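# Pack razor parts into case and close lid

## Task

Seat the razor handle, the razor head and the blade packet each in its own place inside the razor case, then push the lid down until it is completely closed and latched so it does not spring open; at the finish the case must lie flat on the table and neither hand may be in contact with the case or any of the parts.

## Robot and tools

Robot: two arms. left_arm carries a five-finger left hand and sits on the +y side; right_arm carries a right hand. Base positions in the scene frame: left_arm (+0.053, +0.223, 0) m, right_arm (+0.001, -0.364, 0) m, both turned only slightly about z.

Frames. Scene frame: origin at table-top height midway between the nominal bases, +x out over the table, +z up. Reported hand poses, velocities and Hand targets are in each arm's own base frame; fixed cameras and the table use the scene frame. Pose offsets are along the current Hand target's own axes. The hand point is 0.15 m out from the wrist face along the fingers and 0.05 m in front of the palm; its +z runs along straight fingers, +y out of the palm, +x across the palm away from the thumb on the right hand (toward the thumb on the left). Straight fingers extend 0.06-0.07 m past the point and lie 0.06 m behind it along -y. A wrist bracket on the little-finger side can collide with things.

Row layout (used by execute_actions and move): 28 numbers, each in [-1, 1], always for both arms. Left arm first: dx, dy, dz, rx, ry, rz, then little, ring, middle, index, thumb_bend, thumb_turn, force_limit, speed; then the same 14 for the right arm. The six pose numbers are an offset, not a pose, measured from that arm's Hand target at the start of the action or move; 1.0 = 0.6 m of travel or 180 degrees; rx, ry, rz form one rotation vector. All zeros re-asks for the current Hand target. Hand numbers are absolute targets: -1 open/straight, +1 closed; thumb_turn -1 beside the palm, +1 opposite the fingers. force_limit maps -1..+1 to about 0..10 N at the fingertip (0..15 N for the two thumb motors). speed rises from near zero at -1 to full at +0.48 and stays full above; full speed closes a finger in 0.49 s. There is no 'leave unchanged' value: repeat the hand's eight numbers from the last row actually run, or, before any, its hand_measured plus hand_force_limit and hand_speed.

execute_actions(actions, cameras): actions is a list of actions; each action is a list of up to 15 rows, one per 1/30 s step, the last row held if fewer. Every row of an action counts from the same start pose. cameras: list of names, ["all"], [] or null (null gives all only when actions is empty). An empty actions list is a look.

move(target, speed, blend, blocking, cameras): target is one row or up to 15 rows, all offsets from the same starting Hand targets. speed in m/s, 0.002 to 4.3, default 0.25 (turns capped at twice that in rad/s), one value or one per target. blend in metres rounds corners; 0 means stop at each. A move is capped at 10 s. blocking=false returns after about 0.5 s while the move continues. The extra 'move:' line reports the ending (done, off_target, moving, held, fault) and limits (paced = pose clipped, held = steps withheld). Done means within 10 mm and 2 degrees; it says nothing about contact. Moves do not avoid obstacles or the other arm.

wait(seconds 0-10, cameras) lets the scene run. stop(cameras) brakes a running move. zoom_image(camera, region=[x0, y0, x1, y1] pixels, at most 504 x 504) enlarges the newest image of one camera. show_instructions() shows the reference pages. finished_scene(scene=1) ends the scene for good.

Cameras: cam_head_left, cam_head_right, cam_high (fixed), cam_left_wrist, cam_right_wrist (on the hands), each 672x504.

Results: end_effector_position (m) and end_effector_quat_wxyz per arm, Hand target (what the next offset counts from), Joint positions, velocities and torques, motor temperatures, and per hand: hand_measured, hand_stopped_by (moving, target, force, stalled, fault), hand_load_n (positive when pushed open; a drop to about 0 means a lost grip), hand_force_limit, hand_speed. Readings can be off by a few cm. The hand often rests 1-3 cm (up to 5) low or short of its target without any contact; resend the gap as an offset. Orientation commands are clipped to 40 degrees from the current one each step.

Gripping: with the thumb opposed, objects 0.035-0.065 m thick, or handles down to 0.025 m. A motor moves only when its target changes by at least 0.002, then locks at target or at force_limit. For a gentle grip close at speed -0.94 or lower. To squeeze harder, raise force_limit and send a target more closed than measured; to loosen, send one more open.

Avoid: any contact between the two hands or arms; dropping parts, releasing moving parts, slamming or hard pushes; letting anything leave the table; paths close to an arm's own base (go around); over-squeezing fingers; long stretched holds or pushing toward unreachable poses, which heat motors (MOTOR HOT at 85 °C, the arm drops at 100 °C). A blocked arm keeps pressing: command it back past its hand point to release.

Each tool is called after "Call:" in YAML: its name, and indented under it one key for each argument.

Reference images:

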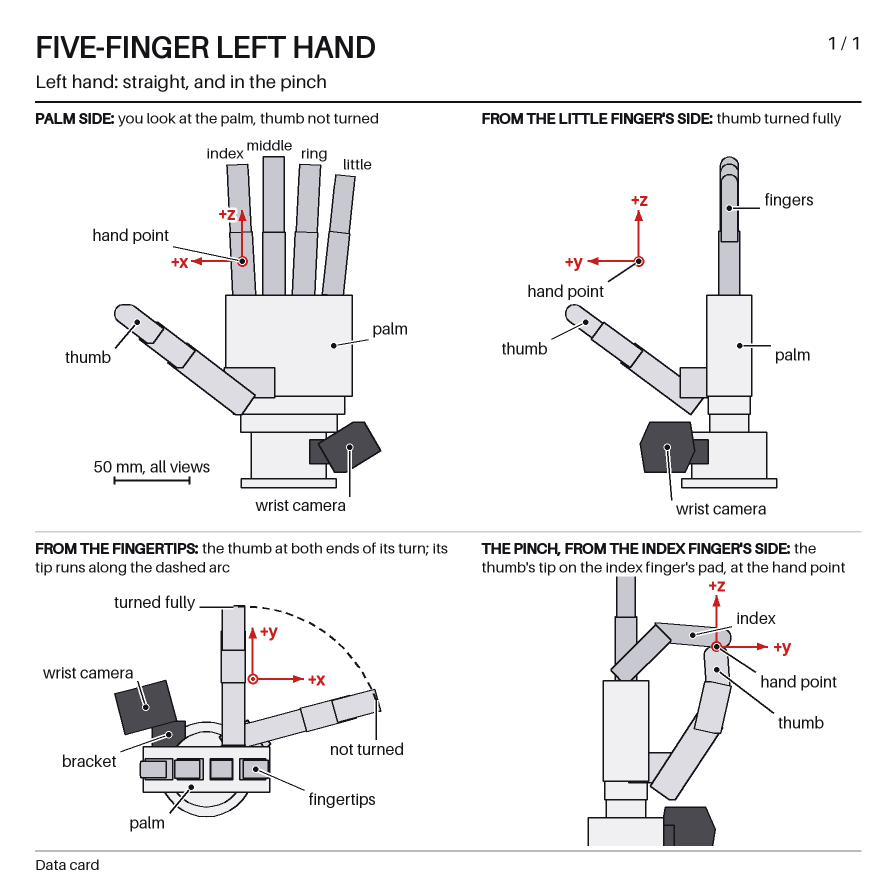

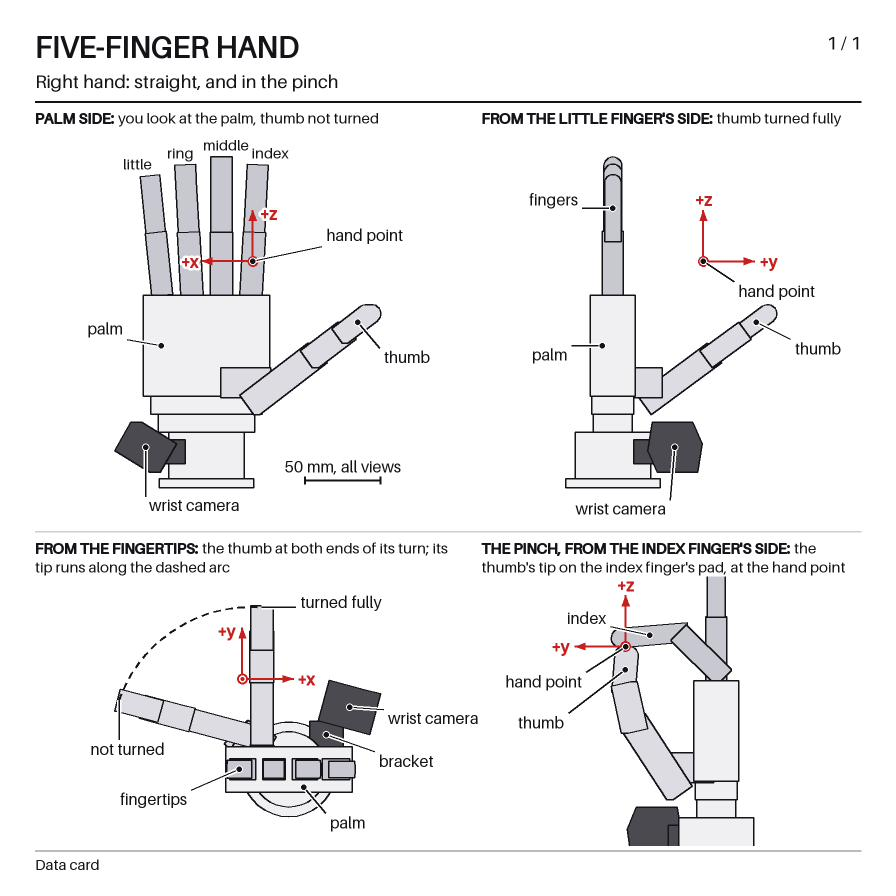

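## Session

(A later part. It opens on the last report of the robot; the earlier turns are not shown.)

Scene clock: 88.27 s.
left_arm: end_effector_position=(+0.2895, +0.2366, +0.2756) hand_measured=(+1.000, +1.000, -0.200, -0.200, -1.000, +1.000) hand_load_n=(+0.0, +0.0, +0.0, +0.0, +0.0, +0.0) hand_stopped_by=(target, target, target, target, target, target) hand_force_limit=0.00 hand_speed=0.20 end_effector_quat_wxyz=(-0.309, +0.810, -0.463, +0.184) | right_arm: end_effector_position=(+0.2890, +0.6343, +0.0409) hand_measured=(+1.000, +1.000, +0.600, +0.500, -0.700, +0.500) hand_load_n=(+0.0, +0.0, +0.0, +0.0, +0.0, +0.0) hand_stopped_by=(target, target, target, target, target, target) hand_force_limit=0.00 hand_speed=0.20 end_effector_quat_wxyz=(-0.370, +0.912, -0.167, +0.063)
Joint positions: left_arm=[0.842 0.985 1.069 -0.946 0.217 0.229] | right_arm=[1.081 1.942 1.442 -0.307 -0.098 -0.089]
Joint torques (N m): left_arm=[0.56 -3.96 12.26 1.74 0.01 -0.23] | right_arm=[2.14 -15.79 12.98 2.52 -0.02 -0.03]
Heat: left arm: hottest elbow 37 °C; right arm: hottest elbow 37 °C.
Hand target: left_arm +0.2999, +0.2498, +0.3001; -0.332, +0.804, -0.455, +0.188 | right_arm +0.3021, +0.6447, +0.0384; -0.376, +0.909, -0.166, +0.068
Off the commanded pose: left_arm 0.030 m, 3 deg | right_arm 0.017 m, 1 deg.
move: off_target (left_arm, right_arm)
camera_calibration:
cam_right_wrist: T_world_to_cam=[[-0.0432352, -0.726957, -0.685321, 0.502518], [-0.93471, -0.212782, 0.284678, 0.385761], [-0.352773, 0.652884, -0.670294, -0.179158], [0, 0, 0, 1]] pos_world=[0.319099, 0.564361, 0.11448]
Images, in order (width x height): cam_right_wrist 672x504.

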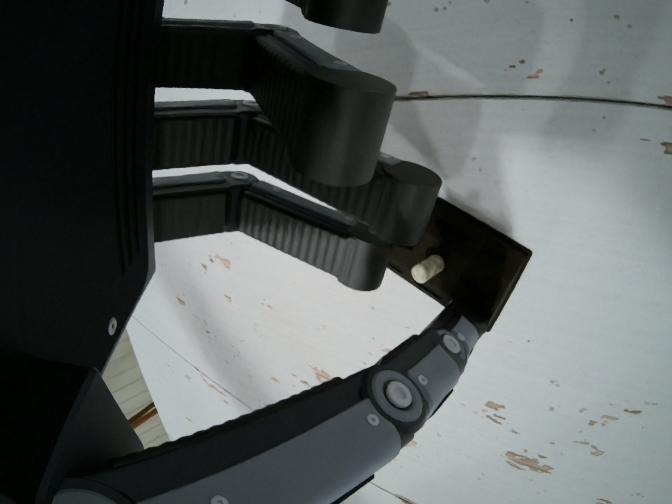

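Call:
move:
  target: [0, 0, 0, 0, 0, 0, 1, 1, -0.2, -0.2, -1, 1, 0, 0.2, -0.002, 0.0100, 0.0100, 0, 0, 0, 1, 1, 0.6, 0.5, -0.7, 0.5, 0, 0.2]
  speed: 0.04
  cameras: ["cam_right_wrist"]

Call:
zoom_image:
  camera: "cam_right_wrist"
  region: [340, 180, 560, 370]

Scene clock: 90.17 s.
left_arm: end_effector_position=(+0.2895, +0.2366, +0.2756) hand_measured=(+1.000, +1.000, -0.200, -0.200, -1.000, +1.000) hand_load_n=(+0.0, +0.0, +0.0, +0.0, +0.0, +0.0) hand_stopped_by=(target, target, target, target, target, target) hand_force_limit=0.00 hand_speed=0.20 end_effector_quat_wxyz=(-0.309, +0.810, -0.463, +0.184) | right_arm: end_effector_position=(+0.2905, +0.6370, +0.0414) hand_measured=(+1.000, +1.000, +0.600, +0.500, -0.700, +0.500) hand_load_n=(+0.0, +0.0, +0.0, +0.0, +0.5, +0.5) hand_stopped_by=(target, target, target, target, target, target) hand_force_limit=0.00 hand_speed=0.20 end_effector_quat_wxyz=(-0.375, +0.910, -0.166, +0.065)
Joint positions: left_arm=[0.842 0.985 1.069 -0.946 0.217 0.229] | right_arm=[1.081 1.944 1.442 -0.293 -0.098 -0.089]
Joint torques (N m): left_arm=[0.56 -4.01 12.23 1.74 0.01 -0.23] | right_arm=[1.73 -15.21 12.19 2.65 0.04 -0.02]
Heat: left arm: hottest elbow 37 °C; right arm: hottest elbow 37 °C.
Hand target: left_arm +0.2999, +0.2498, +0.3001; -0.332, +0.804, -0.455, +0.188 | right_arm +0.3010, +0.6451, +0.0300; -0.376, +0.909, -0.166, +0.068
Off the commanded pose: left_arm 0.030 m, 3 deg | right_arm 0.018 m, 0 deg.
move: off_target (left_arm, right_arm)
camera_calibration:
cam_right_wrist: T_world_to_cam=[[-0.0394323, -0.719719, -0.693145, 0.49944], [-0.936267, -0.21572, 0.277253, 0.390294], [-0.349069, 0.659902, -0.665342, -0.185883], [0, 0, 0, 1]] pos_world=[0.320227, 0.566315, 0.114298]
Images, in order (width x height): cam_right_wrist 672x504.

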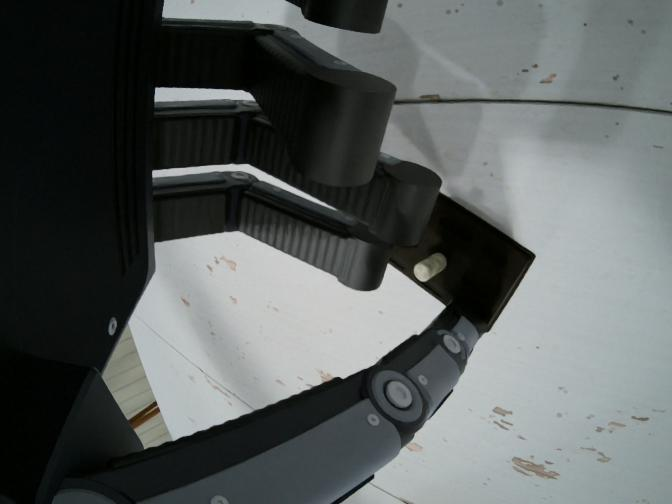

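Scaled by 2.291 from the camera's 672x504 image, which has a finer 960x720 frame.

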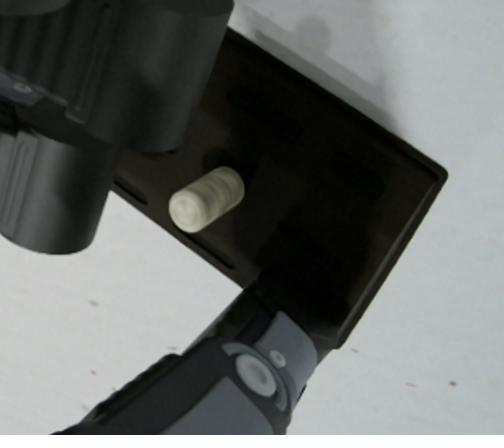

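Call:
move:
  target: [0, 0, 0, 0, 0, 0, 1, 1, -0.2, -0.2, -1, 1, 0, 0.2, 0.0012, 0.0128, 0.0085, 0, 0, 0, 1, 1, 0.6, 0.5, -0.7, 0.5, 0, 0.2]
  speed: 0.04
  cameras: ["cam_right_wrist"]

Call:
zoom_image:
  camera: "cam_right_wrist"
  region: [340, 180, 560, 370]

Scene clock: 91.53 s.
left_arm: end_effector_position=(+0.2895, +0.2366, +0.2756) hand_measured=(+1.000, +1.000, -0.200, -0.200, -1.000, +1.000) hand_load_n=(+0.0, +0.0, +0.0, +0.0, +0.0, +0.0) hand_stopped_by=(target, target, target, target, target, target) hand_force_limit=0.00 hand_speed=0.20 end_effector_quat_wxyz=(-0.309, +0.810, -0.463, +0.184) | right_arm: end_effector_position=(+0.2926, +0.6413, +0.0418) hand_measured=(+1.000, +1.000, +0.600, +0.500, -0.700, +0.500) hand_load_n=(+0.0, +0.0, +0.0, +0.0, +1.0, +0.5) hand_stopped_by=(target, target, target, target, target, target) hand_force_limit=0.00 hand_speed=0.20 end_effector_quat_wxyz=(-0.383, +0.906, -0.165, +0.067)
Joint positions: left_arm=[0.842 0.985 1.069 -0.946 0.217 0.229] | right_arm=[1.081 1.948 1.442 -0.27 -0.098 -0.089]
Joint torques (N m): left_arm=[0.56 -3.96 12.25 1.73 0.01 -0.23] | right_arm=[2.49 -15.44 10.74 2.56 0.04 -0.13]
Heat: left arm: hottest elbow 37 °C; right arm: hottest elbow 37 °C.
Hand target: left_arm +0.2999, +0.2498, +0.3001; -0.332, +0.804, -0.455, +0.188 | right_arm +0.3010, +0.6431, +0.0208; -0.376, +0.909, -0.166, +0.068
Off the commanded pose: left_arm 0.030 m, 3 deg | right_arm 0.023 m, 1 deg.
move: off_target (left_arm, right_arm)
camera_calibration:
cam_right_wrist: T_world_to_cam=[[-0.0332973, -0.708285, -0.705141, 0.494204], [-0.938357, -0.220726, 0.26602, 0.397359], [-0.344061, 0.670531, -0.657275, -0.19634], [0, 0, 0, 1]] pos_world=[0.321767, 0.569397, 0.113728]
Images, in order (width x height): cam_right_wrist 672x504.

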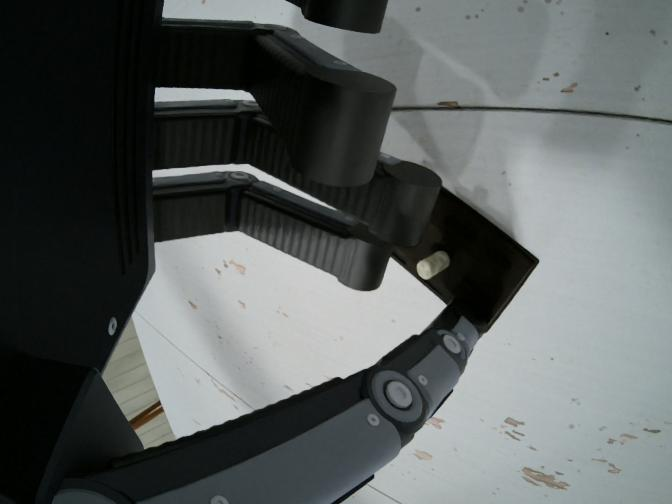

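Scaled by 2.291 from the camera's 672x504 image, which has a finer 960x720 frame.

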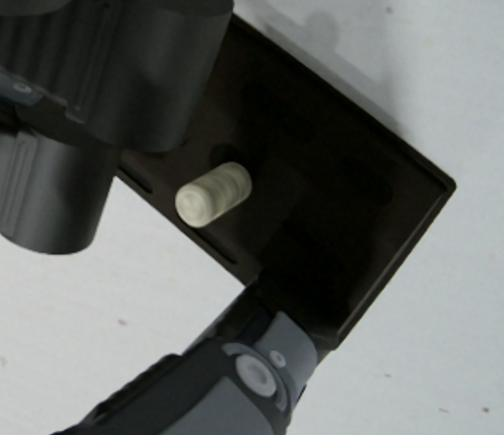

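Call:
move:
  target:
    - [0, 0, 0, 0, 0, 0, 1, 1, -0.2, -0.2, -1, 1, 0, 0.2, 0, -0.033, -0.033, 0, 0, 0, 1, 1, 0.6, 0.5, -0.7, 0.5, 0, 0.2]
    - [0, 0, 0, 0, 0, 0, 1, 1, -0.2, -0.2, -1, 1, 0, 0.2, 0, -0.033, -0.033, 0, 0, 0, 1, 1, 0.6, 0.5, -0.5, 0.5, 0, 0.2]
  speed: 0.05
  cameras: ["cam_right_wrist"]

Call:
zoom_image:
  camera: "cam_right_wrist"
  region: [340, 180, 560, 370]

Scene clock: 94.47 s.
left_arm: end_effector_position=(+0.2895, +0.2366, +0.2756) hand_measured=(+1.000, +1.000, -0.200, -0.200, -1.000, +1.000) hand_load_n=(+0.0, +0.0, +0.0, +0.0, +0.0, +0.0) hand_stopped_by=(target, target, target, target, target, target) hand_force_limit=0.00 hand_speed=0.20 end_effector_quat_wxyz=(-0.309, +0.810, -0.463, +0.184) | right_arm: end_effector_position=(+0.2905, +0.6374, +0.0405) hand_measured=(+1.000, +1.000, +0.600, +0.500, -0.500, +0.500) hand_load_n=(+0.0, +0.0, +0.0, +0.0, +0.0, +0.5) hand_stopped_by=(target, target, target, target, target, target) hand_force_limit=0.00 hand_speed=0.20 end_effector_quat_wxyz=(-0.372, +0.911, -0.166, +0.063)
Joint positions: left_arm=[0.842 0.985 1.069 -0.946 0.217 0.229] | right_arm=[1.081 1.948 1.449 -0.301 -0.098 -0.089]
Joint torques (N m): left_arm=[0.5 -3.96 12.23 1.73 0.01 -0.23] | right_arm=[1.96 -18.2 12.71 1.36 0.04 -0.09]
Heat: left arm: hottest elbow 38 °C; right arm: hottest elbow 37 °C.
Hand target: left_arm +0.2999, +0.2498, +0.3001; -0.332, +0.804, -0.455, +0.188 | right_arm +0.3010, +0.6431, +0.0488; -0.376, +0.909, -0.166, +0.068
Off the commanded pose: left_arm 0.030 m, 3 deg | right_arm 0.015 m, 1 deg.
move: off_target (left_arm, right_arm); target 2's new numbers were sent with right_arm's hand 0.014 m and 1 deg from that target
camera_calibration:
cam_right_wrist: T_world_to_cam=[[-0.0412952, -0.723285, -0.689313, 0.50177], [-0.935215, -0.21484, 0.281455, 0.389579], [-0.351664, 0.656279, -0.667556, -0.183561], [0, 0, 0, 1]] pos_world=[0.320509, 0.567087, 0.113691]
Images, in order (width x height): cam_right_wrist 672x504.

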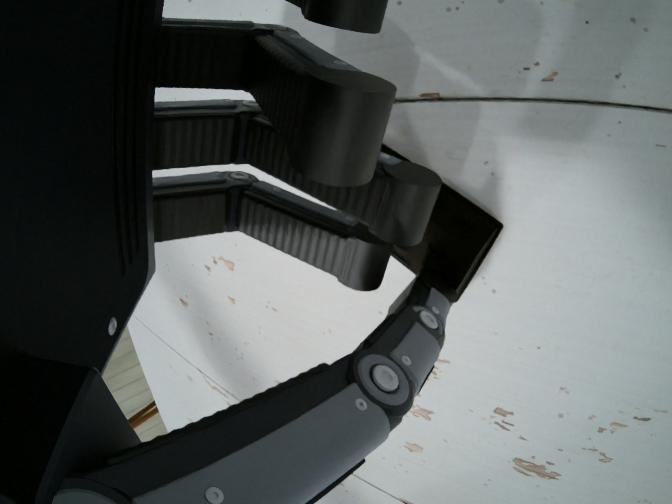

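Scaled by 2.291 from the camera's 672x504 image, which has a finer 960x720 frame.

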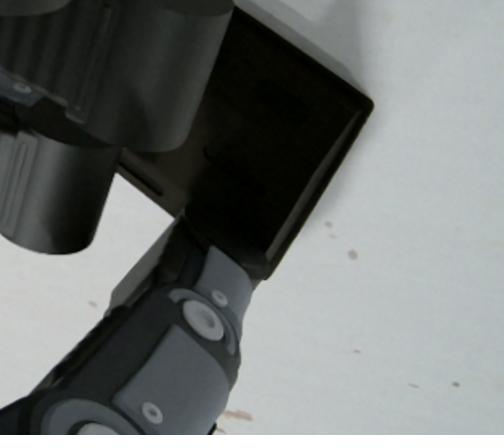

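Call:
move:
  target:
    - [0, 0, 0, 0, 0, 0, 1, 1, -0.2, -0.2, -1, 1, 0, 0.2, 0, -0.059, -0.059, 0, 0, 0, 1, 1, 0.6, 0.5, -0.5, 0.5, 0, 0.2]
    - [0, 0, 0, 0, 0, 0, 1, 1, -0.2, -0.2, -1, 1, 0, 0.2, 0, -0.059, -0.059, 0, 0, 0, 1, 1, 0.9, 0.35, 0.2, 0.5, -0.7, -0.5]
  speed: 0.1
  cameras: ["cam_right_wrist"]

Call:
zoom_image:
  camera: "cam_right_wrist"
  region: [300, 150, 520, 340]

Scene clock: 98.03 s.
left_arm: end_effector_position=(+0.2895, +0.2366, +0.2756) hand_measured=(+1.000, +1.000, -0.200, -0.200, -1.000, +1.000) hand_load_n=(+0.0, +0.0, +0.0, +0.0, +0.0, +0.0) hand_stopped_by=(target, target, target, target, target, target) hand_force_limit=0.00 hand_speed=0.20 end_effector_quat_wxyz=(-0.309, +0.810, -0.463, +0.184) | right_arm: end_effector_position=(+0.2886, +0.6339, +0.0787) hand_measured=(+1.000, +1.000, +0.900, +0.350, -0.314, +0.500) hand_load_n=(+0.0, +0.0, +0.0, +0.0, +2.5, +0.5) hand_stopped_by=(target, target, target, target, force, target) hand_force_limit=-0.70 hand_speed=-0.50 end_effector_quat_wxyz=(-0.363, +0.915, -0.167, +0.060)
Joint positions: left_arm=[0.842 0.985 1.069 -0.946 0.217 0.229] | right_arm=[1.081 1.904 1.498 -0.416 -0.098 -0.089]
Joint torques (N m): left_arm=[0.5 -3.96 12.25 1.73 0.01 -0.23] | right_arm=[0.97 -19.49 14.23 1.59 0.08 -0.02]
Heat: left arm: hottest elbow 38 °C; right arm: hottest elbow 37 °C.
Hand target: left_arm +0.2999, +0.2498, +0.3001; -0.332, +0.804, -0.455, +0.188 | right_arm +0.3011, +0.6431, +0.0987; -0.376, +0.909, -0.165, +0.068
Off the commanded pose: left_arm 0.030 m, 3 deg | right_arm 0.025 m, 2 deg.
move: off_target (left_arm, right_arm); target 2's new numbers were sent with right_arm's hand 0.025 m and 2 deg from that target
camera_calibration:
cam_right_wrist: T_world_to_cam=[[-0.0476939, -0.735996, -0.675303, 0.534216], [-0.932392, -0.209701, 0.294399, 0.371224], [-0.358289, 0.643688, -0.676236, -0.145822], [0, 0, 0, 1]] pos_world=[0.319359, 0.564892, 0.15286]
Images, in order (width x height): cam_right_wrist 672x504.

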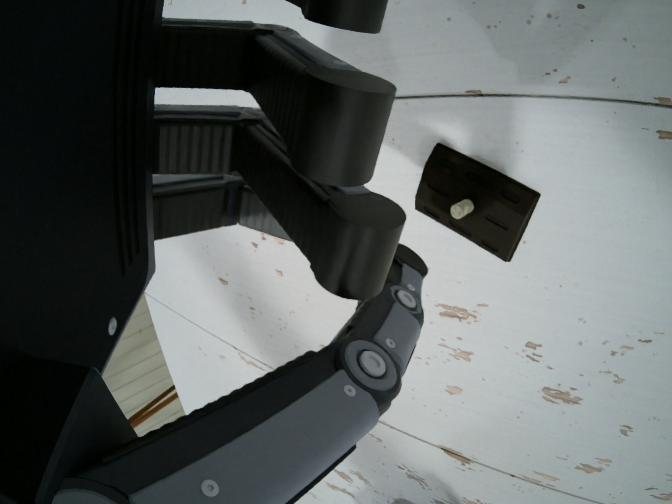

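Scaled by 2.291 from the camera's 672x504 image, which has a finer 960x720 frame.

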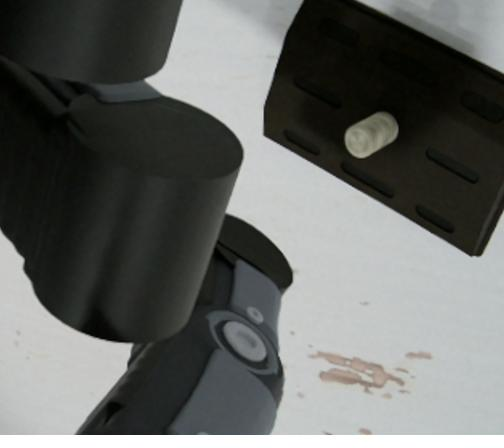

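Call:
move:
  target: [0, 0, 0, 0, 0, 0, 1, 1, -0.2, -0.2, -1, 1, 0, 0.2, 0, 0, 0, 0, 0, 0, 1, 1, -0.3, 0.35, 0.2, 0.5, -0.7, -0.5]
  speed: 0.1
  cameras: ["cam_right_wrist", "cam_head_left", "cam_left_wrist"]

Call:
zoom_image:
  camera: "cam_right_wrist"
  region: [300, 150, 520, 340]

Scene clock: 99.50 s.
left_arm: end_effector_position=(+0.2895, +0.2366, +0.2756) hand_measured=(+1.000, +1.000, -0.200, -0.200, -1.000, +1.000) hand_load_n=(+0.0, +0.0, +0.0, +0.0, +0.0, +0.0) hand_stopped_by=(target, target, target, target, target, target) hand_force_limit=0.00 hand_speed=0.20 end_effector_quat_wxyz=(-0.309, +0.810, -0.463, +0.184) | right_arm: end_effector_position=(+0.2886, +0.6339, +0.0787) hand_measured=(+1.000, +1.000, -0.300, +0.350, -0.314, +0.500) hand_load_n=(+0.0, +0.0, +0.0, +0.0, +2.5, +0.0) hand_stopped_by=(target, target, target, target, force, target) hand_force_limit=-0.70 hand_speed=-0.50 end_effector_quat_wxyz=(-0.363, +0.915, -0.167, +0.060)
Joint positions: left_arm=[0.842 0.985 1.069 -0.946 0.217 0.229] | right_arm=[1.081 1.904 1.498 -0.416 -0.098 -0.089]
Joint torques (N m): left_arm=[0.56 -3.96 12.23 1.74 0.01 -0.23] | right_arm=[1.73 -18.67 14.01 1.48 0.1 -0.08]
Heat: left arm: hottest elbow 38 °C; right arm: hottest elbow 38 °C.
Hand target: left_arm +0.2999, +0.2498, +0.3001; -0.332, +0.804, -0.455, +0.188 | right_arm +0.3011, +0.6431, +0.0987; -0.376, +0.909, -0.165, +0.068
Off the commanded pose: left_arm 0.030 m, 3 deg | right_arm 0.025 m, 2 deg.
move: off_target (left_arm, right_arm)
camera_calibration:
cam_left_wrist: T_world_to_cam=[[0.715136, 0.178155, 0.6759, -0.441643], [-0.0052839, -0.965568, 0.260097, 0.15718], [0.698965, -0.189576, -0.689571, 0.145637], [0, 0, 0, 1]] pos_world=[0.21487, 0.258059, 0.358051]
cam_right_wrist: T_world_to_cam=[[-0.0476939, -0.735996, -0.675303, 0.534216], [-0.932392, -0.209701, 0.294399, 0.371224], [-0.358289, 0.643688, -0.676236, -0.145822], [0, 0, 0, 1]] pos_world=[0.319359, 0.564892, 0.15286]
Images, in order (width x height): cam_head_left 672x504, cam_left_wrist 672x504, cam_right_wrist 672x504.

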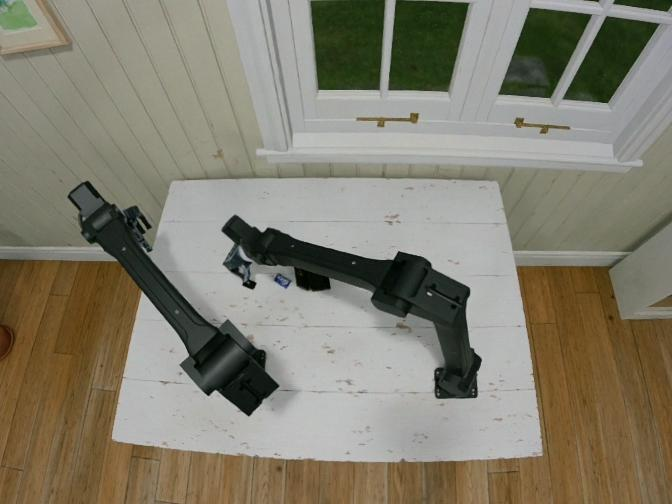

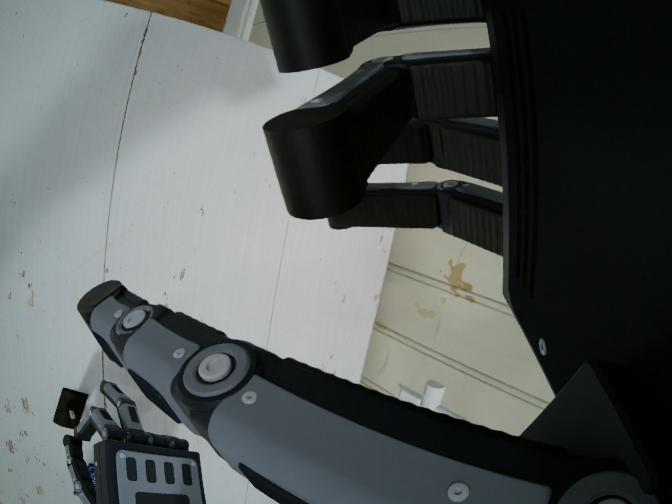

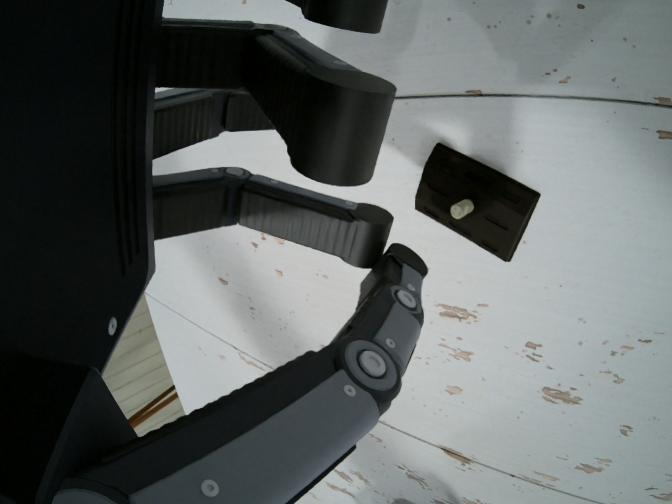

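Scaled by 2.291 from the camera's 672x504 image, which has a finer 960x720 frame.

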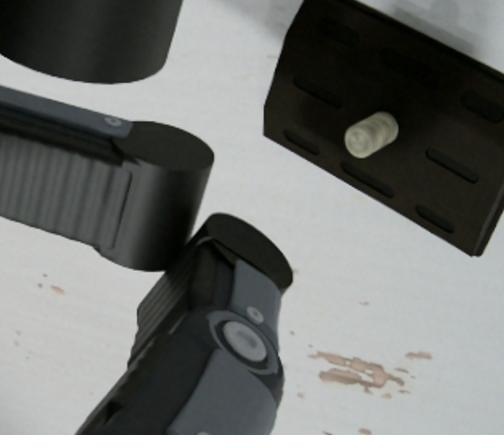

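Call:
move:
  target:
    - [0, 0, 0, 0, 0, 0, 1, 1, -0.2, -0.2, -1, 1, 0, 0.2, 0, 0, 0, 0, 0, 0, 1, 1, 0.6, 0.35, -0.5, 0.5, 0, 0]
    - [0, 0, 0, 0, 0, 0, 1, 1, -0.2, -0.2, -1, 1, 0, 0.2, 0.0025, 0.0472, 0.0605, -0.0278, -0.0118, -0.0118, 1, 1, 0.6, 0.35, -0.5, 0.5, 0, 0]
  speed: 0.08
  cameras: ["cam_right_wrist"]

Call:
zoom_image:
  camera: "cam_right_wrist"
  region: [340, 160, 560, 350]

Scene clock: 106.27 s.
left_arm: end_effector_position=(+0.2895, +0.2366, +0.2756) hand_measured=(+1.000, +1.000, -0.200, -0.200, -1.000, +1.000) hand_load_n=(+0.0, +0.0, +0.0, +0.0, +0.0, +0.0) hand_stopped_by=(target, target, target, target, target, target) hand_force_limit=0.00 hand_speed=0.20 end_effector_quat_wxyz=(-0.309, +0.810, -0.463, +0.184) | right_arm: end_effector_position=(+0.2922, +0.6389, +0.0485) hand_measured=(+1.000, +1.000, +0.600, +0.350, -0.500, +0.500) hand_load_n=(+0.0, +0.0, +0.0, +0.0, +0.0, +0.0) hand_stopped_by=(target, target, target, target, target, target) hand_force_limit=0.00 hand_speed=0.00 end_effector_quat_wxyz=(-0.334, +0.930, -0.146, +0.047)
Joint positions: left_arm=[0.842 0.985 1.069 -0.946 0.217 0.229] | right_arm=[1.077 1.985 1.566 -0.474 -0.125 -0.139]
Joint torques (N m): left_arm=[0.56 -3.96 12.23 1.73 0.01 -0.23] | right_arm=[1.85 -17.67 13.83 1.4 -0.08 -0.04]
Motor temperatures (°C): left_arm=[25 29 39 28 27 25] | right_arm=[29 32 38 29 26 28]
Heat: left arm: hottest elbow 39 °C; right arm: hottest elbow 38 °C.
Hand target: left_arm +0.2999, +0.2498, +0.3001; -0.332, +0.804, -0.455, +0.188 | right_arm +0.3045, +0.6479, +0.0532; -0.338, +0.929, -0.144, +0.051
Off the commanded pose: left_arm 0.030 m, 3 deg | right_arm 0.016 m, 1 deg.
move: off_target (left_arm, right_arm)
camera_calibration:
cam_right_wrist: T_world_to_cam=[[-0.0219435, -0.779169, -0.626429, 0.535365], [-0.914845, -0.237054, 0.326901, 0.395325], [-0.403209, 0.580259, -0.707617, -0.11304], [0, 0, 0, 1]] pos_world=[0.32783, 0.576446, 0.126148]
Images, in order (width x height): cam_right_wrist 672x504.

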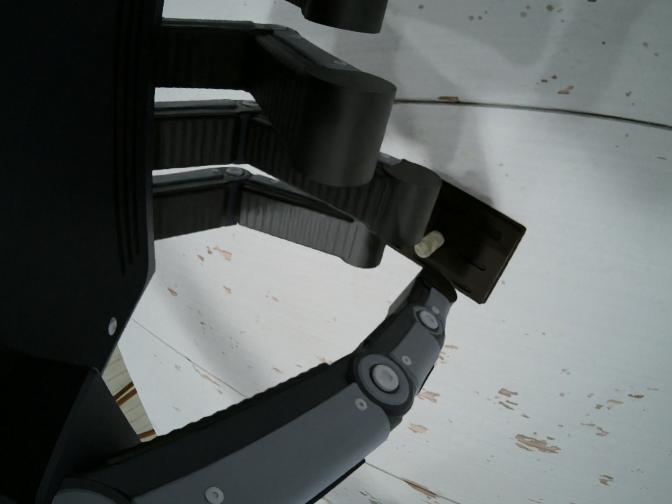

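Scaled by 2.291 from the camera's 672x504 image, which has a finer 960x720 frame.

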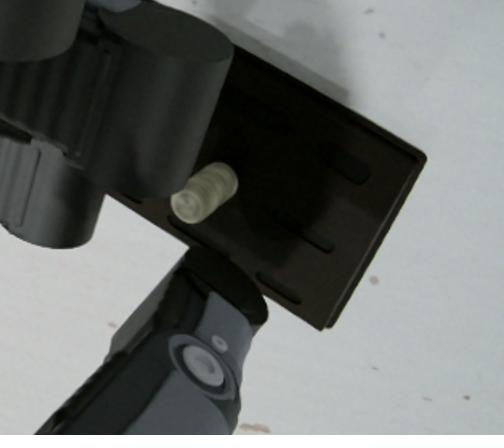

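Call:
move:
  target: [0, 0, 0, 0, 0, 0, 1, 1, -0.2, -0.2, -1, 1, 0, 0.2, 0, 0.0106, 0.0129, 0, 0, 0, 1, 1, 0.6, 0.35, -0.5, 0.5, 0, 0]
  speed: 0.04
  cameras: ["cam_right_wrist"]

Call:
zoom_image:
  camera: "cam_right_wrist"
  region: [340, 160, 560, 350]

Scene clock: 107.80 s.
left_arm: end_effector_position=(+0.2895, +0.2366, +0.2756) hand_measured=(+1.000, +1.000, -0.200, -0.200, -1.000, +1.000) hand_load_n=(+0.0, +0.0, +0.0, +0.0, +0.0, +0.0) hand_stopped_by=(target, target, target, target, target, target) hand_force_limit=0.00 hand_speed=0.20 end_effector_quat_wxyz=(-0.309, +0.810, -0.463, +0.184) | right_arm: end_effector_position=(+0.2920, +0.6385, +0.0451) hand_measured=(+1.000, +1.000, +0.600, +0.350, -0.500, +0.500) hand_load_n=(+0.0, +0.0, +0.0, +0.0, +0.0, +0.0) hand_stopped_by=(target, target, target, target, target, target) hand_force_limit=0.00 hand_speed=0.00 end_effector_quat_wxyz=(-0.331, +0.931, -0.146, +0.047)
Joint positions: left_arm=[0.842 0.985 1.069 -0.946 0.217 0.229] | right_arm=[1.077 1.99 1.566 -0.474 -0.125 -0.139]
Joint torques (N m): left_arm=[0.56 -4.01 12.25 1.73 0.01 -0.23] | right_arm=[2.02 -17.14 13.2 2.37 -0.11 -0.08]
Heat: left arm: hottest elbow 39 °C; right arm: hottest elbow 38 °C.
Hand target: left_arm +0.2999, +0.2498, +0.3001; -0.332, +0.804, -0.455, +0.188 | right_arm +0.3044, +0.6480, +0.0432; -0.338, +0.929, -0.144, +0.051
Off the commanded pose: left_arm 0.030 m, 3 deg | right_arm 0.016 m, 1 deg.
move: off_target (left_arm, right_arm)
camera_calibration:
cam_right_wrist: T_world_to_cam=[[-0.0233818, -0.78184, -0.623041, 0.534997], [-0.913931, -0.235875, 0.330293, 0.394924], [-0.405196, 0.577139, -0.709033, -0.112604], [0, 0, 0, 1]] pos_world=[0.327816, 0.576423, 0.123044]
Images, in order (width x height): cam_right_wrist 672x504.

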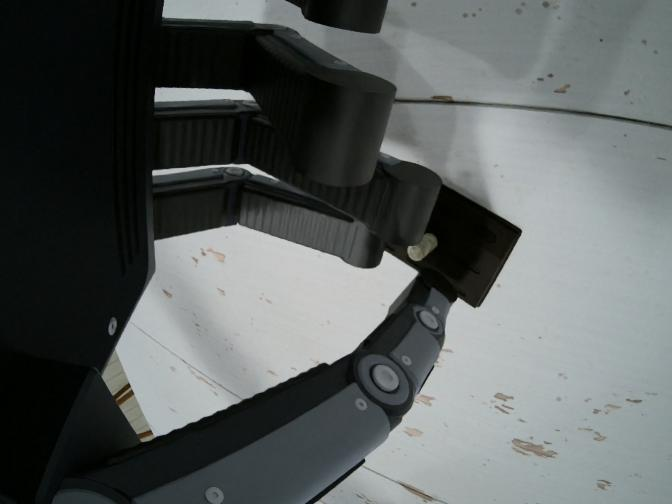

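Scaled by 2.291 from the camera's 672x504 image, which has a finer 960x720 frame.

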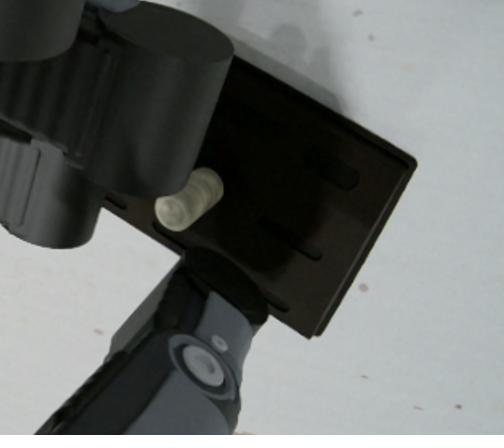

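Call:
move:
  target: [0, 0, 0, 0, 0, 0, 1, 1, -0.2, -0.2, -1, 1, 0, 0.2, 0, 0.0053, 0.0065, 0, 0, 0, 1, 1, 0.6, 0.35, -0.5, 0.5, 0, 0]
  speed: 0.04
  cameras: ["cam_right_wrist"]

Call:
zoom_image:
  camera: "cam_right_wrist"
  region: [340, 160, 560, 350]

Scene clock: 110.63 s.
left_arm: end_effector_position=(+0.2895, +0.2366, +0.2756) hand_measured=(+1.000, +1.000, -0.200, -0.200, -1.000, +1.000) hand_load_n=(+0.0, +0.0, +0.0, +0.0, +0.0, +0.0) hand_stopped_by=(target, target, target, target, target, target) hand_force_limit=0.00 hand_speed=0.20 end_effector_quat_wxyz=(-0.309, +0.810, -0.463, +0.184) | right_arm: end_effector_position=(+0.2917, +0.6381, +0.0415) hand_measured=(+1.000, +1.000, +0.600, +0.350, -0.500, +0.500) hand_load_n=(+0.0, +0.0, +0.5, +0.0, +0.0, +0.0) hand_stopped_by=(target, target, target, target, target, target) hand_force_limit=0.00 hand_speed=0.00 end_effector_quat_wxyz=(-0.329, +0.932, -0.146, +0.046)
Joint positions: left_arm=[0.842 0.985 1.069 -0.946 0.217 0.229] | right_arm=[1.077 1.995 1.566 -0.474 -0.125 -0.139]
Joint torques (N m): left_arm=[0.56 -3.96 12.25 1.74 0.01 -0.23] | right_arm=[1.85 -17.38 12.59 2.71 -0.09 -0.08]
Heat: left arm: hottest elbow 39 °C; right arm: hottest elbow 38 °C.
Hand target: left_arm +0.2999, +0.2498, +0.3001; -0.332, +0.804, -0.455, +0.188 | right_arm +0.3044, +0.6481, +0.0382; -0.338, +0.929, -0.144, +0.051
Off the commanded pose: left_arm 0.030 m, 3 deg | right_arm 0.016 m, 1 deg.
move: off_target (left_arm, right_arm)
camera_calibration:
cam_right_wrist: T_world_to_cam=[[-0.0249821, -0.784729, -0.619335, 0.534539], [-0.913087, -0.234315, 0.33372, 0.394387], [-0.407, 0.573844, -0.710672, -0.112434], [0, 0, 0, 1]] pos_world=[0.327702, 0.576399, 0.11954]
Images, in order (width x height): cam_right_wrist 672x504.

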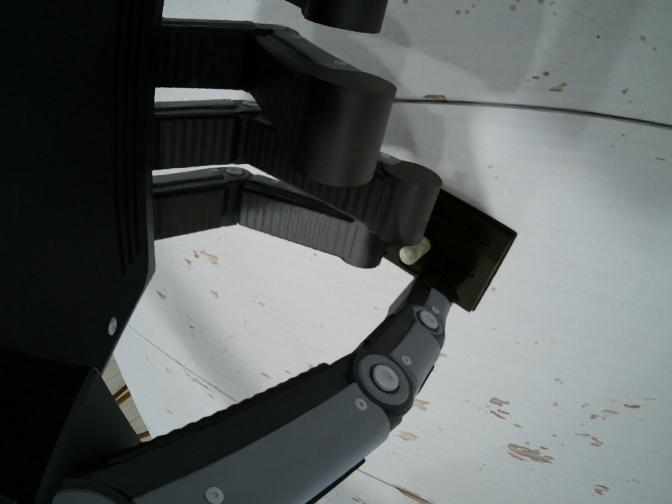

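Scaled by 2.291 from the camera's 672x504 image, which has a finer 960x720 frame.

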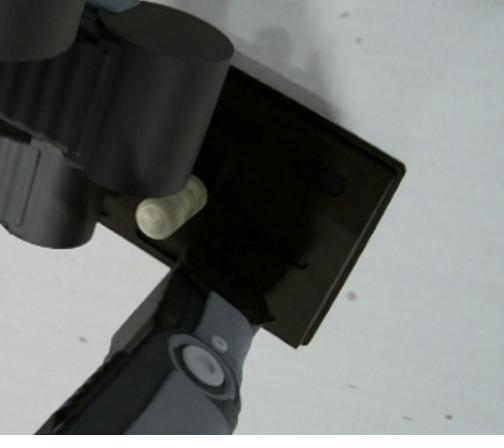

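Call:
move:
  target: [0, 0, 0, 0, 0, 0, 1, 1, -0.2, -0.2, -1, 1, 0, 0.2, 0, 0.0035, 0.0043, 0, 0, 0, 1, 1, 0.6, 0.35, -0.5, 0.5, 0, 0]
  speed: 0.04
  cameras: ["cam_right_wrist"]

Call:
zoom_image:
  camera: "cam_right_wrist"
  region: [340, 160, 560, 350]

Scene clock: 112.00 s.
left_arm: end_effector_position=(+0.2895, +0.2366, +0.2756) hand_measured=(+1.000, +1.000, -0.200, -0.200, -1.000, +1.000) hand_load_n=(+0.0, +0.0, +0.0, +0.0, +0.0, +0.0) hand_stopped_by=(target, target, target, target, target, target) hand_force_limit=0.00 hand_speed=0.20 end_effector_quat_wxyz=(-0.309, +0.810, -0.463, +0.184) | right_arm: end_effector_position=(+0.2926, +0.6397, +0.0402) hand_measured=(+1.000, +1.000, +0.600, +0.350, -0.500, +0.500) hand_load_n=(+0.0, +0.0, +0.0, +0.0, +0.0, +0.0) hand_stopped_by=(target, target, target, target, target, target) hand_force_limit=0.00 hand_speed=0.00 end_effector_quat_wxyz=(-0.331, +0.931, -0.146, +0.047)
Joint positions: left_arm=[0.842 0.985 1.069 -0.946 0.217 0.229] | right_arm=[1.077 1.999 1.566 -0.465 -0.125 -0.14]
Joint torques (N m): left_arm=[0.56 -3.96 12.25 1.74 0.01 -0.23] | right_arm=[1.67 -16.85 12.26 2.47 -0.09 0.01]
Heat: left arm: hottest elbow 39 °C; right arm: hottest elbow 38 °C.
Hand target: left_arm +0.2999, +0.2498, +0.3001; -0.332, +0.804, -0.455, +0.188 | right_arm +0.3045, +0.6482, +0.0350; -0.338, +0.929, -0.144, +0.051
Off the commanded pose: left_arm 0.030 m, 3 deg | right_arm 0.015 m, 1 deg.
move: off_target (left_arm, right_arm)
camera_calibration:
cam_right_wrist: T_world_to_cam=[[-0.0230684, -0.781857, -0.623031, 0.532739], [-0.913942, -0.236087, 0.330111, 0.397555], [-0.405189, 0.577029, -0.709126, -0.116526], [0, 0, 0, 1]] pos_world=[0.328416, 0.577622, 0.118044]
Images, in order (width x height): cam_right_wrist 672x504.

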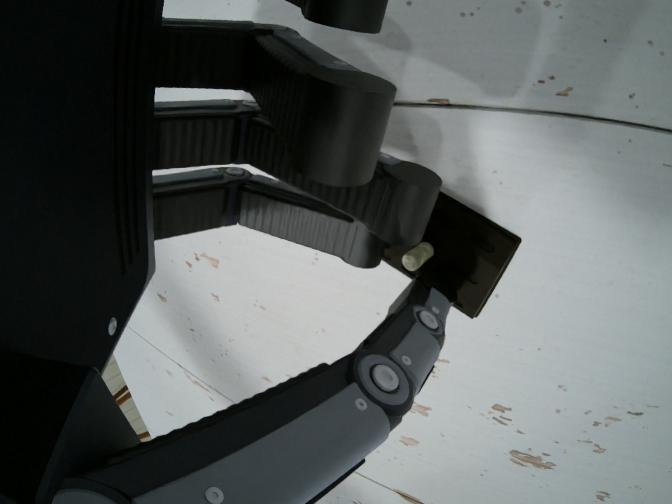

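Scaled by 2.291 from the camera's 672x504 image, which has a finer 960x720 frame.

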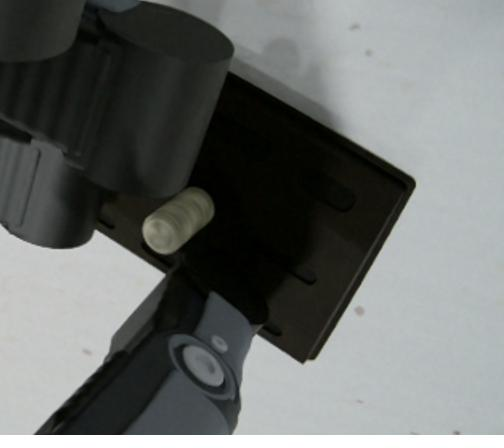

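Call:
move:
  target: [0, 0, 0, 0, 0, 0, 1, 1, -0.2, -0.2, -1, 1, 0, 0.2, 0, 0, 0, 0, 0, 0, 1, 1, 0.6, 0.35, 0.1, 0.5, -0.7, -0.7]
  speed: 0.04
  cameras: ["cam_right_wrist"]

Call:
zoom_image:
  camera: "cam_right_wrist"
  region: [340, 160, 560, 350]

Scene clock: 113.13 s.
left_arm: end_effector_position=(+0.2895, +0.2366, +0.2756) hand_measured=(+1.000, +1.000, -0.200, -0.200, -1.000, +1.000) hand_load_n=(+0.0, +0.0, +0.0, +0.0, +0.0, +0.0) hand_stopped_by=(target, target, target, target, target, target) hand_force_limit=0.00 hand_speed=0.20 end_effector_quat_wxyz=(-0.309, +0.810, -0.463, +0.184) | right_arm: end_effector_position=(+0.2926, +0.6397, +0.0402) hand_measured=(+1.000, +1.000, +0.600, +0.350, -0.304, +0.500) hand_load_n=(+0.0, +0.0, +0.0, +0.5, +5.0, +1.0) hand_stopped_by=(target, target, target, target, force, target) hand_force_limit=-0.70 hand_speed=-0.70 end_effector_quat_wxyz=(-0.331, +0.931, -0.146, +0.047)
Joint positions: left_arm=[0.842 0.985 1.069 -0.946 0.217 0.229] | right_arm=[1.077 1.999 1.566 -0.465 -0.125 -0.14]
Joint torques (N m): left_arm=[0.56 -3.96 12.25 1.73 0.01 -0.23] | right_arm=[2.37 -17.96 12.41 2.61 -0.07 -0.11]
Heat: left arm: hottest elbow 39 °C; right arm: hottest elbow 38 °C.
Hand target: left_arm +0.2999, +0.2498, +0.3001; -0.332, +0.804, -0.455, +0.188 | right_arm +0.3045, +0.6482, +0.0350; -0.338, +0.929, -0.144, +0.051
Off the commanded pose: left_arm 0.030 m, 3 deg | right_arm 0.015 m, 1 deg.
move: off_target (left_arm, right_arm)
camera_calibration:
cam_right_wrist: T_world_to_cam=[[-0.0230684, -0.781857, -0.623031, 0.532739], [-0.913942, -0.236087, 0.330111, 0.397555], [-0.405189, 0.577029, -0.709126, -0.116526], [0, 0, 0, 1]] pos_world=[0.328416, 0.577622, 0.118044]
Images, in order (width x height): cam_right_wrist 672x504.

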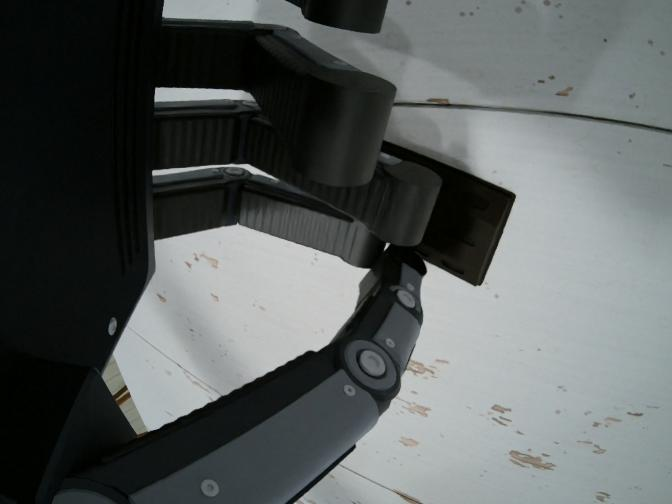

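Scaled by 2.291 from the camera's 672x504 image, which has a finer 960x720 frame.

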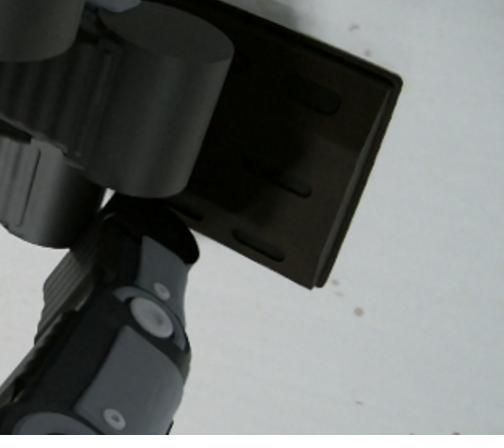

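Call:
move:
  target: [0, 0, 0, 0, 0, 0, 1, 1, -0.2, -0.2, -1, 1, 0, 0.2, 0, 0, 0, 0, 0, 0, 1, 1, 0.6, 0.35, -0.5, 0.5, -0.7, 0]
  speed: 0.04
  cameras: ["cam_right_wrist"]

Call:
zoom_image:
  camera: "cam_right_wrist"
  region: [340, 160, 560, 350]

Scene clock: 114.00 s.
left_arm: end_effector_position=(+0.2895, +0.2366, +0.2756) hand_measured=(+1.000, +1.000, -0.200, -0.200, -1.000, +1.000) hand_load_n=(+0.0, +0.0, +0.0, +0.0, +0.0, +0.0) hand_stopped_by=(target, target, target, target, target, target) hand_force_limit=0.00 hand_speed=0.20 end_effector_quat_wxyz=(-0.309, +0.810, -0.463, +0.184) | right_arm: end_effector_position=(+0.2926, +0.6397, +0.0402) hand_measured=(+1.000, +1.000, +0.600, +0.350, -0.500, +0.500) hand_load_n=(+0.0, +0.0, +0.0, +0.0, +0.0, +0.0) hand_stopped_by=(target, target, target, target, target, target) hand_force_limit=-0.70 hand_speed=0.00 end_effector_quat_wxyz=(-0.331, +0.931, -0.146, +0.047)
Joint positions: left_arm=[0.842 0.985 1.069 -0.946 0.217 0.229] | right_arm=[1.077 1.999 1.566 -0.465 -0.125 -0.14]
Joint torques (N m): left_arm=[0.56 -4.01 12.23 1.74 0.01 -0.23] | right_arm=[1.38 -16.26 12.37 2.66 -0.03 -0.02]
Heat: left arm: hottest elbow 39 °C; right arm: hottest elbow 38 °C.
Hand target: left_arm +0.2999, +0.2498, +0.3001; -0.332, +0.804, -0.455, +0.188 | right_arm +0.3045, +0.6482, +0.0350; -0.338, +0.929, -0.144, +0.051
Off the commanded pose: left_arm 0.030 m, 3 deg | right_arm 0.015 m, 1 deg.
move: off_target (left_arm, right_arm)
camera_calibration:
cam_right_wrist: T_world_to_cam=[[-0.0230684, -0.781857, -0.623031, 0.532739], [-0.913942, -0.236087, 0.330111, 0.397555], [-0.405189, 0.577029, -0.709126, -0.116526], [0, 0, 0, 1]] pos_world=[0.328416, 0.577622, 0.118044]
Images, in order (width x height): cam_right_wrist 672x504.

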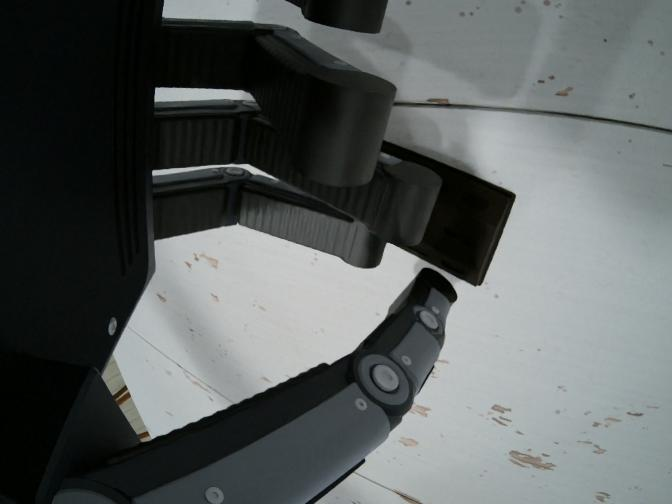

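Scaled by 2.291 from the camera's 672x504 image, which has a finer 960x720 frame.

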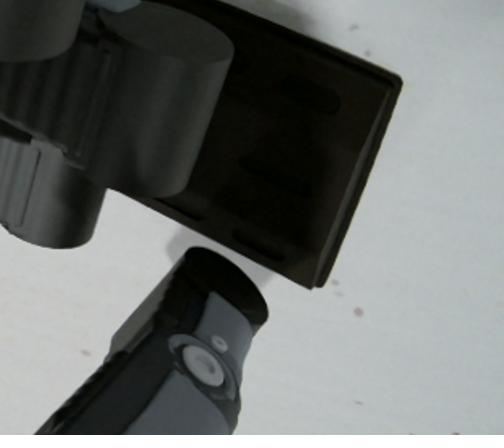

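Call:
move:
  target:
    - [0, 0, 0, 0, 0, 0, 1, 1, -0.2, -0.2, -1, 1, 0, 0.2, 0, -0.0242, -0.0288, 0, 0, 0, 1, 1, 0.6, 0.35, -0.5, 0.62, -0.7, 0]
    - [0, 0, 0, 0, 0, 0, 1, 1, -0.2, -0.2, -1, 1, 0, 0.2, 0.0197, -0.0277, -0.0260, 0, 0, 0, 1, 1, 0.6, 0.35, -0.5, 0.62, -0.7, 0]
  speed: 0.05
  cameras: ["cam_right_wrist"]

Call:
zoom_image:
  camera: "cam_right_wrist"
  region: [340, 160, 560, 350]

Scene clock: 117.37 s.
left_arm: end_effector_position=(+0.2895, +0.2366, +0.2756) hand_measured=(+1.000, +1.000, -0.200, -0.200, -1.000, +1.000) hand_load_n=(+0.0, +0.0, +0.0, +0.0, +0.0, +0.0) hand_stopped_by=(target, target, target, target, target, target) hand_force_limit=0.00 hand_speed=0.20 end_effector_quat_wxyz=(-0.309, +0.810, -0.463, +0.184) | right_arm: end_effector_position=(+0.3063, +0.6366, +0.0489) hand_measured=(+1.000, +1.000, +0.600, +0.350, -0.500, +0.620) hand_load_n=(+0.0, +0.0, +0.0, +0.0, +0.0, +0.0) hand_stopped_by=(target, target, target, target, target, target) hand_force_limit=-0.70 hand_speed=0.00 end_effector_quat_wxyz=(-0.331, +0.931, -0.148, +0.047)
Joint positions: left_arm=[0.842 0.985 1.069 -0.946 0.217 0.229] | right_arm=[1.056 1.999 1.591 -0.493 -0.136 -0.152]
Joint torques (N m): left_arm=[0.56 -3.96 12.25 1.74 0.01 -0.23] | right_arm=[2.37 -18.67 14.17 1.35 -0.09 -0.08]
Heat: left arm: hottest elbow 39 °C; right arm: hottest elbow 38 °C.
Hand target: left_arm +0.2999, +0.2498, +0.3001; -0.332, +0.804, -0.455, +0.188 | right_arm +0.3167, +0.6470, +0.0575; -0.338, +0.929, -0.144, +0.051
Off the commanded pose: left_arm 0.030 m, 3 deg | right_arm 0.017 m, 1 deg.
move: off_target (left_arm, right_arm)
camera_calibration:
cam_right_wrist: T_world_to_cam=[[-0.0271944, -0.782154, -0.622491, 0.537472], [-0.914655, -0.231779, 0.331186, 0.403848], [-0.403319, 0.578371, -0.709098, -0.104327], [0, 0, 0, 1]] pos_world=[0.341921, 0.57433, 0.126845]
Images, in order (width x height): cam_right_wrist 672x504.

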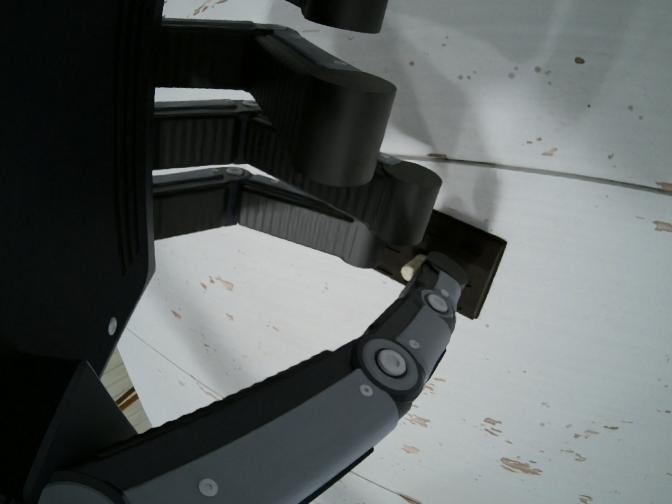

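Scaled by 2.291 from the camera's 672x504 image, which has a finer 960x720 frame.

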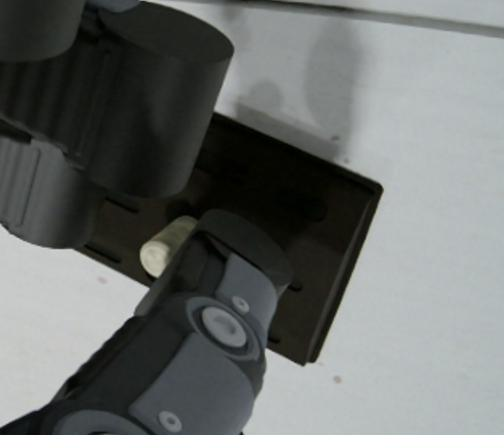

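Call:
move:
  target: [0, 0, 0, 0, 0, 0, 1, 1, -0.2, -0.2, -1, 1, 0, 0.2, -0.0185, 0.0012, -0.0012, 0, 0, 0, 1, 1, 0.6, 0.35, -0.5, 0.62, -0.7, 0]
  speed: 0.05

Scene clock: 118.97 s.
left_arm: end_effector_position=(+0.2895, +0.2366, +0.2756) hand_measured=(+1.000, +1.000, -0.200, -0.200, -1.000, +1.000) hand_load_n=(+0.0, +0.0, +0.0, +0.0, +0.0, +0.0) hand_stopped_by=(target, target, target, target, target, target) hand_force_limit=0.00 hand_speed=0.20 end_effector_quat_wxyz=(-0.309, +0.810, -0.463, +0.184) | right_arm: end_effector_position=(+0.3064, +0.6365, +0.0486) hand_measured=(+1.000, +1.000, +0.600, +0.350, -0.500, +0.620) hand_load_n=(+0.0, +0.0, +0.0, +0.0, +0.0, +0.0) hand_stopped_by=(target, target, target, target, target, target) hand_force_limit=-0.70 hand_speed=0.00 end_effector_quat_wxyz=(-0.330, +0.931, -0.148, +0.049)
Joint positions: left_arm=[0.842 0.985 1.069 -0.946 0.217 0.229] | right_arm=[1.057 1.999 1.591 -0.494 -0.13 -0.153]
Joint torques (N m): left_arm=[0.56 -3.96 12.25 1.73 0.01 -0.23] | right_arm=[2.73 -19.84 13 1.73 0.09 0.01]
Heat: left arm: hottest elbow 39 °C; right arm: hottest elbow 38 °C.
Hand target: left_arm +0.2999, +0.2498, +0.3001; -0.332, +0.804, -0.455, +0.188 | right_arm +0.3059, +0.6493, +0.0576; -0.338, +0.929, -0.145, +0.051
Off the commanded pose: left_arm 0.030 m, 3 deg | right_arm 0.016 m, 1 deg.
move: off_target (left_arm, right_arm)

Call:
move:
  target: [0, 0, 0, 0, 0, 0, 1, 1, -0.2, -0.2, -1, 1, 0, 0.2, -0.0133, 0, 0, 0, 0, 0, 1, 1, 0.6, 0.35, -0.5, 0.62, -0.7, 0]
  speed: 0.05

Scene clock: 120.23 s.
left_arm: end_effector_position=(+0.2895, +0.2366, +0.2756) hand_measured=(+1.000, +1.000, -0.200, -0.200, -1.000, +1.000) hand_load_n=(+0.0, +0.0, +0.0, +0.0, +0.0, +0.0) hand_stopped_by=(target, target, target, target, target, target) hand_force_limit=0.00 hand_speed=0.20 end_effector_quat_wxyz=(-0.309, +0.810, -0.463, +0.184) | right_arm: end_effector_position=(+0.2981, +0.6407, +0.0484) hand_measured=(+1.000, +1.000, +0.600, +0.350, -0.500, +0.620) hand_load_n=(+0.5, +0.0, +0.0, +0.0, +0.0, +0.0) hand_stopped_by=(target, target, target, target, target, target) hand_force_limit=-0.70 hand_speed=0.00 end_effector_quat_wxyz=(-0.329, +0.932, -0.144, +0.050)
Joint positions: left_arm=[0.842 0.985 1.069 -0.946 0.217 0.229] | right_arm=[1.072 1.999 1.591 -0.494 -0.122 -0.149]
Joint torques (N m): left_arm=[0.56 -4.01 12.25 1.74 0.01 -0.23] | right_arm=[3.08 -19.37 12.44 1.52 0.11 0.14]
Heat: left arm: hottest elbow 39 °C; right arm: hottest elbow 38 °C.
Hand target: left_arm +0.2999, +0.2498, +0.3001; -0.332, +0.804, -0.455, +0.188 | right_arm +0.2981, +0.6519, +0.0576; -0.338, +0.929, -0.144, +0.051
Off the commanded pose: left_arm 0.030 m, 3 deg | right_arm 0.014 m, 1 deg.
move: off_target (left_arm, right_arm)


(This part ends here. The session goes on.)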